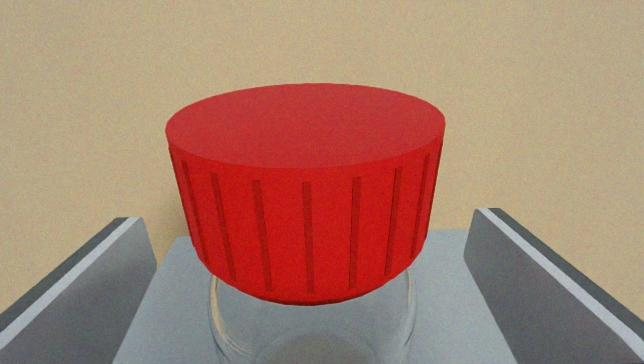

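>>> {"api": "move", "payload": {
  "target": {"side": "left", "x": 0.21, "y": 0.385, "z": 1.408, "quat_wxyz": [0.5, 0.5, -0.5, -0.5]},
  "min_time_s": 1.2
}}

>>> {"api": "move", "payload": {
  "target": {"side": "left", "x": 0.18, "y": 0.2, "z": 1.36, "quat_wxyz": [0.5, 0.5, -0.5, -0.5]},
  "min_time_s": 1.2
}}

>>> {"api": "move", "payload": {
  "target": {"side": "left", "x": 0.2, "y": 0.038, "z": 1.305, "quat_wxyz": [0.5, 0.5, -0.5, -0.5]},
  "min_time_s": 1.2
}}

>>> {"api": "move", "payload": {
  "joints": {"head_pan_rad": 0.2, "head_tilt_rad": 0.35},
  "cameras": ["head_camera", "left_wrist_camera"]
}}

Scene clock: 216.07 s.
Joint torques (N m): left_arm=[-8.19 11.64 8.4 5.02 -0.59 1.23 -0.04] | right_arm=[-4.42 -14.61 -8.4 -5.34 0.28 -1.54 -0.24]
External joint torques (N m): left_arm=[-0.78 0.7 -1.18 -0.23 0.13 -0.03 -0.06] | right_arm=[0.98 -1.92 0.59 0.72 -0.19 0.23 -0.23]
Wrist force (N): left_arm=[0.8 -5.5 1.3] | right_arm=[2.8 4.4 0.5]
Wrist torque (N m): left_arm=[0.22 0.11 -0.15] | right_arm=[-0.27 0.02 -0.07]
Wrist force, peak (N): left_arm=[0.2 -6.2 0.9] | right_arm=[3.6 5.4 0.3]
move: done
base_odometry: x=+3.760 y=-0.482 heading=-0.027
lidar_m: 0.45 0.47 0.64 1.33 2.12 3.08 5.38 3.02 2.43 1.78 0.64 0.47
base_status: not commanded
joint_positions: torso_squat_rad=+0.350 torso_shift_rad=+0.000 torso_pitch_rad=+0.000 torso_yaw_rad=+0.000 left_shoulder_pitch_rad=-0.841 left_shoulder_roll_rad=+2.228 left_shoulder_yaw_rad=-0.892 left_elbow_rad=-2.290 left_forearm_roll_rad=-0.146 left_wrist_pitch_rad=+0.496 left_hand_roll_rad=+0.670 left_gripper_m=+0.100 right_shoulder_pitch_rad=+0.380 right_shoulder_roll_rad=-0.854 right_shoulder_yaw_rad=-0.366 right_elbow_rad=-2.235 right_forearm_roll_rad=-0.477 right_wrist_pitch_rad=+0.367 right_hand_roll_rad=+1.078 right_gripper_m=+0.100 head_pan_rad=+0.350 head_tilt_rad=+0.350
joint_status: all done
wheel_motors_off: 0
motor_effort: left_wheel=+1(2) right_wheel=-1(2)
chest: x=-0.2281 y=-0.0002 z=+1.2475 quat_wxyz=(+1.000, +0.000, +0.000, +0.000) (m; base frame)
left_hand: x=+0.2100 y=+0.3848 z=+1.4080 quat_wxyz=(+0.501, +0.500, -0.498, -0.500) (m; base frame)
left_hand_status: reached (checked arc, planned for 1.2 s): 0 mm and 0.3 deg off.
right_hand: x=+0.1908 y=-0.4148 z=+1.2251 quat_wxyz=(+0.500, -0.500, -0.500, +0.500) (m; base frame)
pictures: none

Scene clock: 217.77 s.
Joint torques (N m): left_arm=[-12.96 7.72 9.51 2.67 -2.03 -0.45 0.64] | right_arm=[-4.09 -14.05 -8.44 -5.45 0.34 -1.48 -0.17]
External joint torques (N m): left_arm=[-0.01 1.28 1.06 0.03 -0.04 -0.34 0.63] | right_arm=[1.31 -1.37 0.54 0.6 -0.14 0.29 -0.16]
Wrist force (N): left_arm=[0.9 -5.0 0.2] | right_arm=[3.1 4.1 -0.1]
Wrist torque (N m): left_arm=[0.19 0.11 -0.03] | right_arm=[-0.21 0.09 -0.04]
Wrist force, peak (N): left_arm=[0.5 -5.9 1.3] | right_arm=[4.0 5.2 1.1]
move: short
base_odometry: x=+3.760 y=-0.482 heading=-0.027
lidar_m: 0.45 0.46 0.65 1.33 2.13 3.08 5.39 3.02 2.42 1.78 0.64 0.47
base_status: not commanded
joint_positions: torso_squat_rad=+0.350 torso_shift_rad=+0.000 torso_pitch_rad=+0.000 torso_yaw_rad=+0.000 left_shoulder_pitch_rad=-1.227 left_shoulder_roll_rad=+1.314 left_shoulder_yaw_rad=-0.763 left_elbow_rad=-2.617 left_forearm_roll_rad=+0.481 left_wrist_pitch_rad=+1.748 left_hand_roll_rad=-0.057 left_gripper_m=+0.100 right_shoulder_pitch_rad=+0.380 right_shoulder_roll_rad=-0.854 right_shoulder_yaw_rad=-0.366 right_elbow_rad=-2.235 right_forearm_roll_rad=-0.477 right_wrist_pitch_rad=+0.367 right_hand_roll_rad=+1.078 right_gripper_m=+0.100 head_pan_rad=+0.350 head_tilt_rad=+0.350
joint_status: all done
wheel_motors_off: 0
motor_effort: left_wheel=+1(2) right_wheel=-1(2)
chest: x=-0.2280 y=-0.0002 z=+1.2475 quat_wxyz=(+1.000, +0.000, +0.000, +0.000) (m; base frame)
left_hand: x=+0.1812 y=+0.1997 z=+1.3604 quat_wxyz=(+0.559, +0.483, -0.437, -0.513) (m; base frame)
left_hand_status: short (checked arc, as near as the solve gets, planned for 1.2 s): 1 mm and 10.2 deg off. The place is met; only the turn is off.
right_hand: x=+0.1908 y=-0.4148 z=+1.2251 quat_wxyz=(+0.500, -0.500, -0.500, +0.500) (m; base frame)
pictures: none

Scene clock: 219.30 s.
Joint torques (N m): left_arm=[-17.07 4.95 8.57 -1.98 -1.76 -0.49 0.27] | right_arm=[-5.11 -14.42 -8.77 -5.58 0.29 -1.65 -0.06]
External joint torques (N m): left_arm=[-0.73 1.1 -0.88 0.3 0.13 0.04 0.26] | right_arm=[0.29 -1.74 0.21 0.48 -0.18 0.12 -0.05]
Wrist force (N): left_arm=[0.9 -5.2 1.1] | right_arm=[2.7 4.4 0.7]
Wrist torque (N m): left_arm=[0.21 0.12 -0.03] | right_arm=[-0.22 0.05 -0.05]
Wrist force, peak (N): left_arm=[0.8 -6.2 1.2] | right_arm=[3.7 5.6 0.4]
move: done
base_odometry: x=+3.760 y=-0.482 heading=-0.027
lidar_m: 0.45 0.47 0.64 1.33 2.12 3.08 5.39 3.02 2.42 1.78 0.65 0.47
base_status: not commanded
joint_positions: torso_squat_rad=+0.350 torso_shift_rad=+0.000 torso_pitch_rad=+0.000 torso_yaw_rad=+0.000 left_shoulder_pitch_rad=-1.156 left_shoulder_roll_rad=+0.564 left_shoulder_yaw_rad=-1.061 left_elbow_rad=-2.326 left_forearm_roll_rad=-0.277 left_wrist_pitch_rad=+1.919 left_hand_roll_rad=-0.263 left_gripper_m=+0.100 right_shoulder_pitch_rad=+0.380 right_shoulder_roll_rad=-0.854 right_shoulder_yaw_rad=-0.366 right_elbow_rad=-2.235 right_forearm_roll_rad=-0.477 right_wrist_pitch_rad=+0.367 right_hand_roll_rad=+1.078 right_gripper_m=+0.100 head_pan_rad=+0.350 head_tilt_rad=+0.350
joint_status: all done
wheel_motors_off: 0
motor_effort: left_wheel=+1(2) right_wheel=+0(2)
chest: x=-0.2280 y=-0.0002 z=+1.2475 quat_wxyz=(+1.000, +0.000, +0.000, +0.000) (m; base frame)
left_hand: x=+0.2002 y=+0.0385 z=+1.3051 quat_wxyz=(+0.499, +0.499, -0.502, -0.501) (m; base frame)
left_hand_status: reached (checked arc, planned for 1.2 s): 1 mm and 0.3 deg off.
right_hand: x=+0.1908 y=-0.4148 z=+1.2251 quat_wxyz=(+0.500, -0.500, -0.500, +0.500) (m; base frame)
pictures: none

Scene clock: 219.97 s.
Joint torques (N m): left_arm=[-16.96 5.21 8.69 -2.11 -1.75 -0.61 0.15] | right_arm=[-4.55 -14.39 -8.77 -5.34 0.17 -1.49 -0.12]
External joint torques (N m): left_arm=[-0.62 1.37 -0.75 0.17 0.14 -0.08 0.14] | right_arm=[0.85 -1.71 0.21 0.71 -0.3 0.28 -0.11]
Wrist force (N): left_arm=[0.9 -5.1 1.2] | right_arm=[3.2 4.6 0.8]
Wrist torque (N m): left_arm=[0.19 0.12 -0.03] | right_arm=[-0.21 0.05 -0.02]
Wrist force, peak (N): left_arm=[1.0 -5.6 1.2] | right_arm=[3.1 5.0 0.8]
move: done
base_odometry: x=+3.760 y=-0.482 heading=-0.027
lidar_m: 0.45 0.47 0.64 1.33 2.13 3.09 5.39 3.01 2.42 1.78 0.65 0.47
base_status: not commanded
joint_positions: torso_squat_rad=+0.350 torso_shift_rad=+0.000 torso_pitch_rad=+0.000 torso_yaw_rad=+0.000 left_shoulder_pitch_rad=-1.156 left_shoulder_roll_rad=+0.564 left_shoulder_yaw_rad=-1.061 left_elbow_rad=-2.326 left_forearm_roll_rad=-0.277 left_wrist_pitch_rad=+1.919 left_hand_roll_rad=-0.263 left_gripper_m=+0.100 right_shoulder_pitch_rad=+0.380 right_shoulder_roll_rad=-0.854 right_shoulder_yaw_rad=-0.366 right_elbow_rad=-2.235 right_forearm_roll_rad=-0.477 right_wrist_pitch_rad=+0.367 right_hand_roll_rad=+1.078 right_gripper_m=+0.100 head_pan_rad=+0.200 head_tilt_rad=+0.350
joint_status: all done
wheel_motors_off: 0
motor_effort: left_wheel=+1(2) right_wheel=-1(2)
chest: x=-0.2280 y=-0.0002 z=+1.2475 quat_wxyz=(+1.000, +0.000, +0.000, +0.000) (m; base frame)
left_hand: x=+0.2002 y=+0.0385 z=+1.3051 quat_wxyz=(+0.499, +0.499, -0.502, -0.501) (m; base frame)
right_hand: x=+0.1908 y=-0.4148 z=+1.2251 quat_wxyz=(+0.500, -0.500, -0.500, +0.500) (m; base frame)
pictures: head_camera, left_wrist_camera
camera_calibration:
head_camera: T_world_to_cam=[[0.171139, -0.984959, 0.0238175, 0.00524056], [-0.299269, -0.0750002, -0.951216, 1.37377], [0.938696, 0.155662, -0.307604, 0.5818], [0, 0, 0, 1]] pos_world=[-0.135902, 0.0176308, 1.48559]
left_wrist_camera: T_world_to_cam=[[-0.0405234, -0.99917, -0.0042413, 0.0510073], [-0.46564, 0.0226403, -0.884685, 1.27424], [0.884046, -0.0338755, -0.466171, 0.506944], [0, 0, 0, 1]] pos_world=[0.147244, 0.0392886, 1.36384]

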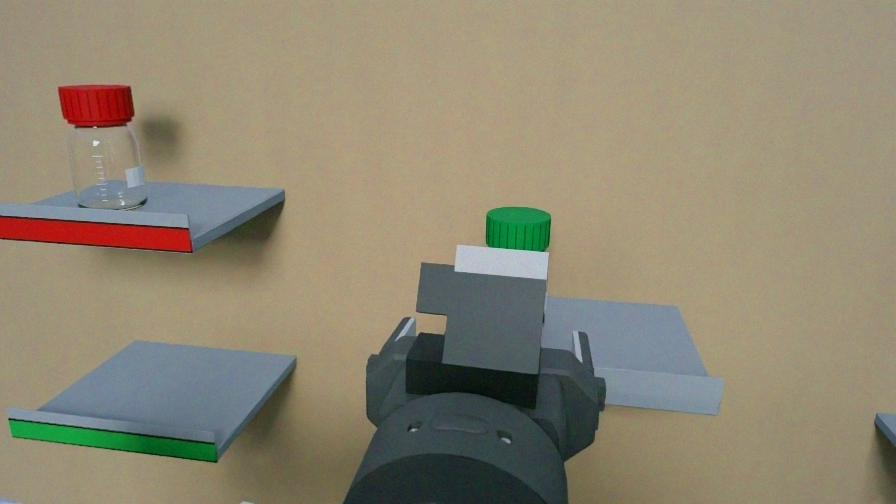

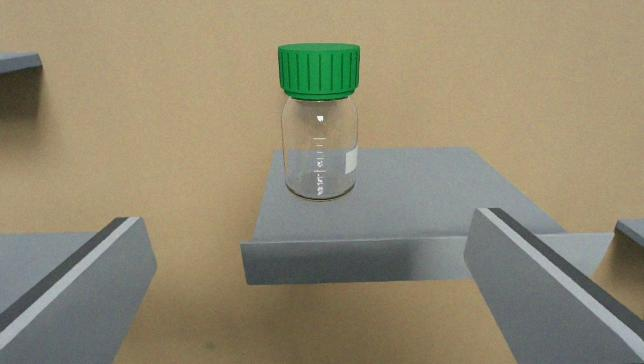

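>>> {"api": "move", "payload": {
  "target": {"side": "left", "x": 0.3, "y": 0.03, "z": 1.295, "quat_wxyz": [0.5, 0.5, -0.5, -0.5]},
  "min_time_s": 1.2,
  "cameras": ["left_wrist_camera", "head_camera"]
}}

Scene clock: 222.67 s.
Joint torques (N m): left_arm=[-21.15 6.51 12.06 -2.14 -1.78 -0.27 0.33] | right_arm=[-4.57 -14.26 -8.75 -5.47 0.27 -1.56 -0.16]
External joint torques (N m): left_arm=[-1.43 1.44 1.22 0.46 0.22 0.09 0.32] | right_arm=[0.83 -1.58 0.23 0.59 -0.21 0.21 -0.16]
Wrist force (N): left_arm=[0.9 -5.4 1.2] | right_arm=[3.0 4.1 0.6]
Wrist torque (N m): left_arm=[0.23 0.14 -0.17] | right_arm=[-0.19 0.03 -0.06]
Wrist force, peak (N): left_arm=[0.8 -6.0 1.2] | right_arm=[4.0 5.3 0.6]
move: done
base_odometry: x=+3.760 y=-0.482 heading=-0.027
lidar_m: 0.45 0.46 0.64 1.33 2.12 3.07 5.39 3.01 2.42 1.79 0.65 0.47
base_status: not commanded
joint_positions: torso_squat_rad=+0.350 torso_shift_rad=+0.000 torso_pitch_rad=+0.000 torso_yaw_rad=+0.000 left_shoulder_pitch_rad=-1.187 left_shoulder_roll_rad=+0.570 left_shoulder_yaw_rad=-1.038 left_elbow_rad=-1.930 left_forearm_roll_rad=-0.221 left_wrist_pitch_rad=+1.547 left_hand_roll_rad=-0.178 left_gripper_m=+0.100 right_shoulder_pitch_rad=+0.380 right_shoulder_roll_rad=-0.854 right_shoulder_yaw_rad=-0.366 right_elbow_rad=-2.235 right_forearm_roll_rad=-0.477 right_wrist_pitch_rad=+0.367 right_hand_roll_rad=+1.078 right_gripper_m=+0.100 head_pan_rad=+0.200 head_tilt_rad=+0.350
joint_status: all done
wheel_motors_off: 0
motor_effort: left_wheel=+1(2) right_wheel=-1(2)
chest: x=-0.2280 y=-0.0002 z=+1.2475 quat_wxyz=(+1.000, +0.000, +0.000, +0.000) (m; base frame)
left_hand: x=+0.2999 y=+0.0299 z=+1.2950 quat_wxyz=(+0.500, +0.500, -0.500, -0.500) (m; base frame)
left_hand_status: reached (checked arc, planned for 1.2 s): 0 mm and 0.0 deg off.
right_hand: x=+0.1908 y=-0.4148 z=+1.2251 quat_wxyz=(+0.500, -0.500, -0.500, +0.500) (m; base frame)
pictures: head_camera, left_wrist_camera
camera_calibration:
head_camera: T_world_to_cam=[[0.171139, -0.984959, 0.0238175, 0.00524056], [-0.299269, -0.0750002, -0.951216, 1.37377], [0.938696, 0.155662, -0.307604, 0.5818], [0, 0, 0, 1]] pos_world=[-0.135902, 0.0176308, 1.48559]
left_wrist_camera: T_world_to_cam=[[-0.0363388, -0.999326, -0.00525289, 0.0464659], [-0.466672, 0.0216173, -0.884166, 1.31165], [0.883684, -0.0296781, -0.467143, 0.415037], [0, 0, 0, 1]] pos_world=[0.247037, 0.0303979, 1.35384]

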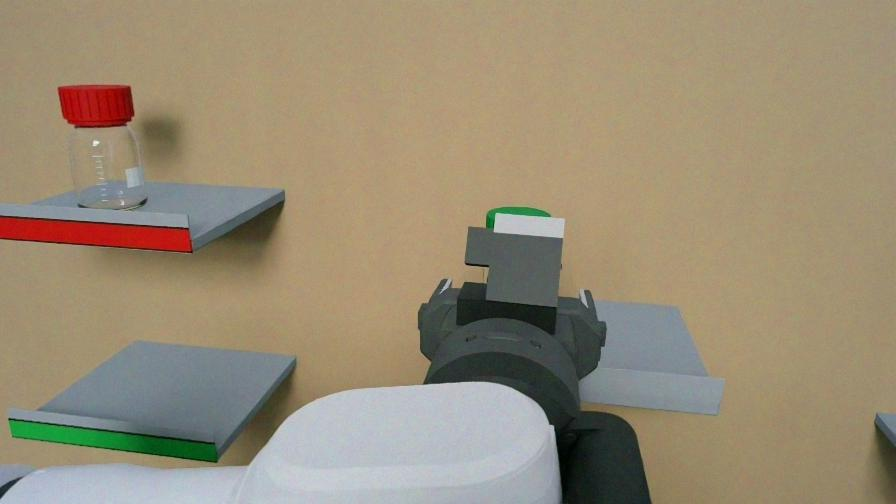

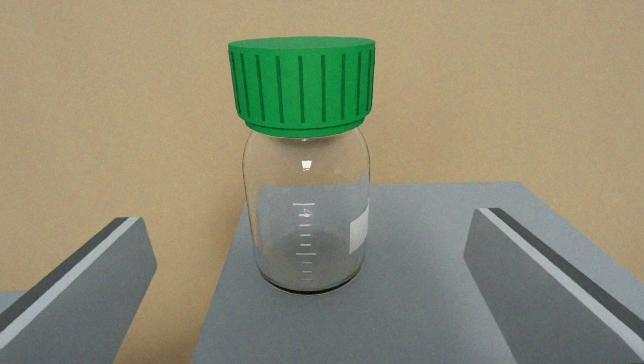

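>>> {"api": "move", "payload": {
  "target": {"side": "left", "x": 0.305, "y": 0.0315, "z": 1.293, "quat_wxyz": [0.5, 0.5, -0.5, -0.5]},
  "min_time_s": 0.4
}}

>>> {"api": "move", "payload": {
  "target": {"side": "left", "x": 0.365, "y": 0.0315, "z": 1.293, "quat_wxyz": [0.5, 0.5, -0.5, -0.5]},
  "min_time_s": 1.0,
  "cameras": ["left_wrist_camera", "head_camera"]
}}

Scene clock: 225.50 s.
Joint torques (N m): left_arm=[-19.76 7.02 9.32 -1.99 -1.99 -0.58 0.5] | right_arm=[-4.95 -14.31 -8.79 -5.58 0.24 -1.59 -0.02]
External joint torques (N m): left_arm=[0.1 1.88 -1.56 0.64 0.01 -0.23 0.49] | right_arm=[0.45 -1.63 0.19 0.48 -0.24 0.18 -0.01]
Wrist force (N): left_arm=[0.7 -5.4 1.1] | right_arm=[2.8 4.0 0.6]
Wrist torque (N m): left_arm=[0.22 0.10 -0.15] | right_arm=[-0.16 0.03 -0.02]
Wrist force, peak (N): left_arm=[1.1 -5.7 1.1] | right_arm=[3.2 5.7 0.8]
move: done
base_odometry: x=+3.760 y=-0.482 heading=-0.027
lidar_m: 0.45 0.47 0.64 1.33 2.12 3.08 5.39 3.01 2.41 1.77 0.65 0.46
base_status: not commanded
joint_positions: torso_squat_rad=+0.350 torso_shift_rad=+0.000 torso_pitch_rad=+0.000 torso_yaw_rad=+0.000 left_shoulder_pitch_rad=-1.185 left_shoulder_roll_rad=+0.573 left_shoulder_yaw_rad=-1.038 left_elbow_rad=-1.913 left_forearm_roll_rad=-0.222 left_wrist_pitch_rad=+1.527 left_hand_roll_rad=-0.172 left_gripper_m=+0.100 right_shoulder_pitch_rad=+0.380 right_shoulder_roll_rad=-0.854 right_shoulder_yaw_rad=-0.366 right_elbow_rad=-2.235 right_forearm_roll_rad=-0.477 right_wrist_pitch_rad=+0.367 right_hand_roll_rad=+1.078 right_gripper_m=+0.100 head_pan_rad=+0.200 head_tilt_rad=+0.350
joint_status: all done
wheel_motors_off: 0
motor_effort: left_wheel=+1(2) right_wheel=-2(2)
chest: x=-0.2280 y=-0.0002 z=+1.2475 quat_wxyz=(+1.000, +0.000, +0.000, +0.000) (m; base frame)
left_hand: x=+0.3048 y=+0.0314 z=+1.2934 quat_wxyz=(+0.500, +0.500, -0.500, -0.500) (m; base frame)
left_hand_status: reached (checked arc, planned for 0.4 s): 0 mm and 0.0 deg off.
right_hand: x=+0.1908 y=-0.4148 z=+1.2251 quat_wxyz=(+0.500, -0.500, -0.500, +0.500) (m; base frame)
pictures: none

Scene clock: 226.83 s.
Joint torques (N m): left_arm=[-23.66 5.92 12.4 -1.92 -1.67 -0.15 0.5] | right_arm=[-4.71 -14.07 -8.98 -5.47 0.25 -1.57 -0.18]
External joint torques (N m): left_arm=[-1.64 -0.18 1.44 0.74 0.24 0.13 0.49] | right_arm=[0.69 -1.39 0 0.58 -0.23 0.2 -0.17]
Wrist force (N): left_arm=[1.3 -5.3 1.4] | right_arm=[3.0 4.2 0.9]
Wrist torque (N m): left_arm=[0.21 0.15 -0.16] | right_arm=[-0.19 0.06 -0.04]
Wrist force, peak (N): left_arm=[1.1 -5.6 1.4] | right_arm=[3.3 5.6 0.5]
move: done
base_odometry: x=+3.760 y=-0.482 heading=-0.027
lidar_m: 0.45 0.47 0.65 1.33 2.11 3.08 5.39 3.01 2.42 1.78 0.65 0.46
base_status: not commanded
joint_positions: torso_squat_rad=+0.350 torso_shift_rad=+0.000 torso_pitch_rad=+0.000 torso_yaw_rad=+0.000 left_shoulder_pitch_rad=-1.237 left_shoulder_roll_rad=+0.536 left_shoulder_yaw_rad=-1.029 left_elbow_rad=-1.633 left_forearm_roll_rad=-0.198 left_wrist_pitch_rad=+1.306 left_hand_roll_rad=-0.141 left_gripper_m=+0.100 right_shoulder_pitch_rad=+0.380 right_shoulder_roll_rad=-0.854 right_shoulder_yaw_rad=-0.366 right_elbow_rad=-2.235 right_forearm_roll_rad=-0.477 right_wrist_pitch_rad=+0.367 right_hand_roll_rad=+1.078 right_gripper_m=+0.100 head_pan_rad=+0.200 head_tilt_rad=+0.350
joint_status: all done
wheel_motors_off: 0
motor_effort: left_wheel=+1(1) right_wheel=+0(2)
chest: x=-0.2280 y=-0.0002 z=+1.2475 quat_wxyz=(+1.000, +0.000, +0.000, +0.000) (m; base frame)
left_hand: x=+0.3649 y=+0.0316 z=+1.2931 quat_wxyz=(+0.500, +0.500, -0.500, -0.500) (m; base frame)
left_hand_status: reached (checked arc, planned for 1.0 s): 0 mm and 0.0 deg off.
right_hand: x=+0.1908 y=-0.4148 z=+1.2251 quat_wxyz=(+0.500, -0.500, -0.500, +0.500) (m; base frame)
pictures: head_camera, left_wrist_camera
camera_calibration:
head_camera: T_world_to_cam=[[0.171139, -0.984959, 0.0238175, 0.00524056], [-0.299269, -0.0750002, -0.951216, 1.37377], [0.938696, 0.155662, -0.307604, 0.5818], [0, 0, 0, 1]] pos_world=[-0.135902, 0.0176308, 1.48559]
left_wrist_camera: T_world_to_cam=[[-0.0361208, -0.999332, -0.00548366, 0.0507618], [-0.466595, 0.021717, -0.884204, 1.3402], [0.883733, -0.0293795, -0.467068, 0.356588], [0, 0, 0, 1]] pos_world=[0.312037, 0.0320991, 1.35184]

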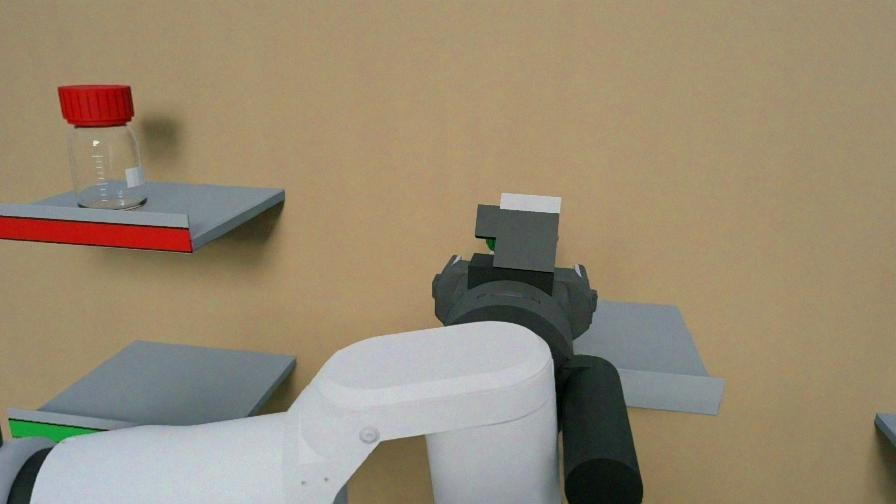

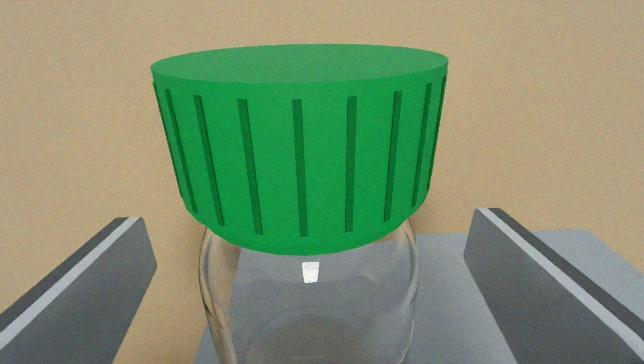

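>>> {"api": "move", "payload": {
  "joints": {"left_gripper_m": 0.045}
}}

>>> {"api": "move", "payload": {
  "target": {"side": "left", "x": 0.365, "y": 0.0315, "z": 1.33, "quat_wxyz": [0.5, 0.5, -0.5, -0.5]},
  "min_time_s": 1.0,
  "cameras": ["left_wrist_camera", "head_camera"]
}}

Scene clock: 230.40 s.
Joint torques (N m): left_arm=[-23.54 6.33 11.92 -2.18 -1.82 -0.32 0.51] | right_arm=[-4.34 -13.7 -8.94 -5.55 0.21 -1.6 -0.08]
External joint torques (N m): left_arm=[-1.52 0.23 0.96 0.49 0.1 -0.04 0.5] | right_arm=[1.06 -1.02 0.04 0.51 -0.27 0.17 -0.07]
Wrist force (N): left_arm=[1.0 -4.8 0.9] | right_arm=[3.2 4.0 0.8]
Wrist torque (N m): left_arm=[0.24 0.13 -0.11] | right_arm=[-0.15 0.11 0.00]
Wrist force, peak (N): left_arm=[1.2 -5.7 1.1] | right_arm=[3.6 5.7 0.8]
move: off_target
base_odometry: x=+3.760 y=-0.482 heading=-0.027
lidar_m: 0.45 0.47 0.64 1.33 2.12 3.08 5.39 3.01 2.42 1.77 0.65 0.48
base_status: not commanded
joint_positions: torso_squat_rad=+0.350 torso_shift_rad=+0.000 torso_pitch_rad=+0.000 torso_yaw_rad=+0.000 left_shoulder_pitch_rad=-1.237 left_shoulder_roll_rad=+0.536 left_shoulder_yaw_rad=-1.029 left_elbow_rad=-1.633 left_forearm_roll_rad=-0.198 left_wrist_pitch_rad=+1.306 left_hand_roll_rad=-0.141 left_gripper_m=+0.055 right_shoulder_pitch_rad=+0.380 right_shoulder_roll_rad=-0.854 right_shoulder_yaw_rad=-0.366 right_elbow_rad=-2.235 right_forearm_roll_rad=-0.477 right_wrist_pitch_rad=+0.367 right_hand_roll_rad=+1.078 right_gripper_m=+0.100 head_pan_rad=+0.200 head_tilt_rad=+0.350
joint_status: left_gripper_m off_target (ended at +0.055, target +0.045)
wheel_motors_off: 0
motor_effort: left_wheel=+1(2) right_wheel=-1(2)
chest: x=-0.2280 y=-0.0002 z=+1.2475 quat_wxyz=(+1.000, +0.000, +0.000, +0.000) (m; base frame)
left_hand: x=+0.3649 y=+0.0316 z=+1.2931 quat_wxyz=(+0.500, +0.500, -0.500, -0.500) (m; base frame)
right_hand: x=+0.1908 y=-0.4148 z=+1.2251 quat_wxyz=(+0.500, -0.500, -0.500, +0.500) (m; base frame)
pictures: none

Scene clock: 231.73 s.
Joint torques (N m): left_arm=[-24.64 8.51 13.07 -3.26 -2.02 -0.27 -0.03] | right_arm=[-4.64 -14.05 -8.69 -5.71 0.35 -1.7 -0.2]
External joint torques (N m): left_arm=[-2.5 1.96 2.08 -1.05 -0.12 0.14 -0.05] | right_arm=[0.76 -1.37 0.29 0.35 -0.12 0.07 -0.19]
Wrist force (N): left_arm=[1.1 -6.8 0.9] | right_arm=[3.5 4.4 1.2]
Wrist torque (N m): left_arm=[0.19 0.12 -0.04] | right_arm=[-0.24 0.10 -0.02]
Wrist force, peak (N): left_arm=[1.6 -7.1 1.4] | right_arm=[3.7 5.1 1.0]
move: done
base_odometry: x=+3.760 y=-0.482 heading=-0.027
lidar_m: 0.45 0.47 0.65 1.33 2.12 3.08 5.38 3.01 2.41 1.77 0.65 0.47
base_status: not commanded
joint_positions: torso_squat_rad=+0.350 torso_shift_rad=+0.000 torso_pitch_rad=+0.000 torso_yaw_rad=+0.000 left_shoulder_pitch_rad=-1.301 left_shoulder_roll_rad=+0.553 left_shoulder_yaw_rad=-0.980 left_elbow_rad=-1.641 left_forearm_roll_rad=-0.116 left_wrist_pitch_rad=+1.324 left_hand_roll_rad=-0.203 left_gripper_m=+0.055 right_shoulder_pitch_rad=+0.380 right_shoulder_roll_rad=-0.854 right_shoulder_yaw_rad=-0.366 right_elbow_rad=-2.235 right_forearm_roll_rad=-0.477 right_wrist_pitch_rad=+0.367 right_hand_roll_rad=+1.078 right_gripper_m=+0.100 head_pan_rad=+0.200 head_tilt_rad=+0.350
joint_status: all done
wheel_motors_off: 0
motor_effort: left_wheel=+1(2) right_wheel=+0(2)
chest: x=-0.2280 y=-0.0002 z=+1.2475 quat_wxyz=(+1.000, +0.000, +0.000, +0.000) (m; base frame)
left_hand: x=+0.3650 y=+0.0314 z=+1.3298 quat_wxyz=(+0.500, +0.500, -0.500, -0.500) (m; base frame)
left_hand_status: reached (checked arc, planned for 1.0 s): 0 mm and 0.0 deg off.
right_hand: x=+0.1908 y=-0.4148 z=+1.2251 quat_wxyz=(+0.500, -0.500, -0.500, +0.500) (m; base frame)
pictures: head_camera, left_wrist_camera
camera_calibration:
head_camera: T_world_to_cam=[[0.171139, -0.984959, 0.0238175, 0.00524056], [-0.299269, -0.0750002, -0.951216, 1.37377], [0.938696, 0.155662, -0.307604, 0.5818], [0, 0, 0, 1]] pos_world=[-0.135902, 0.0176308, 1.48559]
left_wrist_camera: T_world_to_cam=[[-0.0361194, -0.999334, -0.0052442, 0.0505327], [-0.467075, 0.0215205, -0.883956, 1.37251], [0.88348, -0.0294785, -0.467541, 0.374379], [0, 0, 0, 1]] pos_world=[0.312134, 0.0319981, 1.38854]

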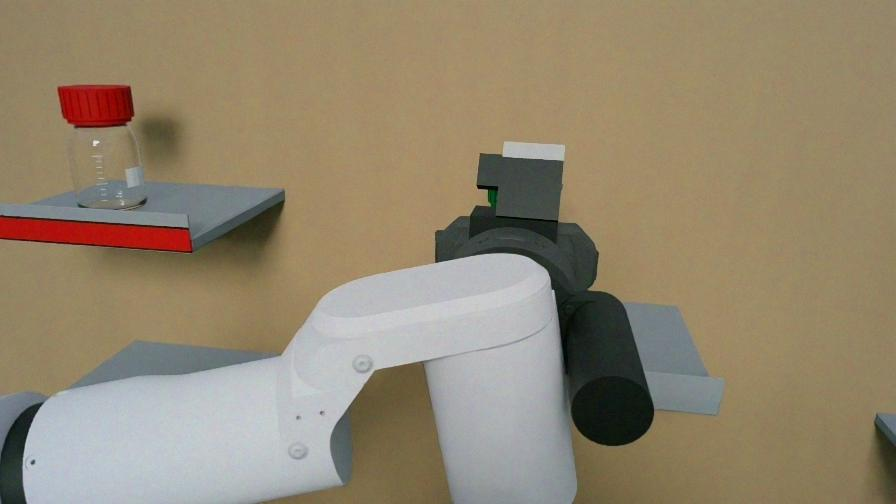

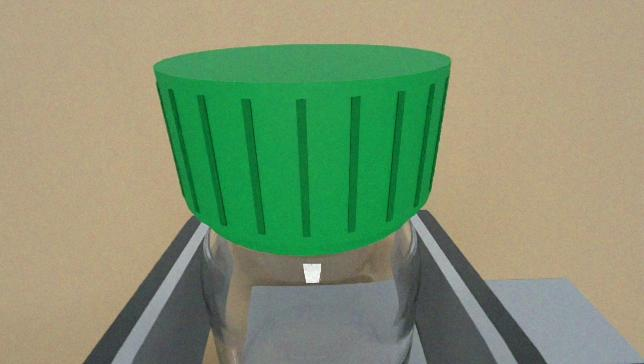

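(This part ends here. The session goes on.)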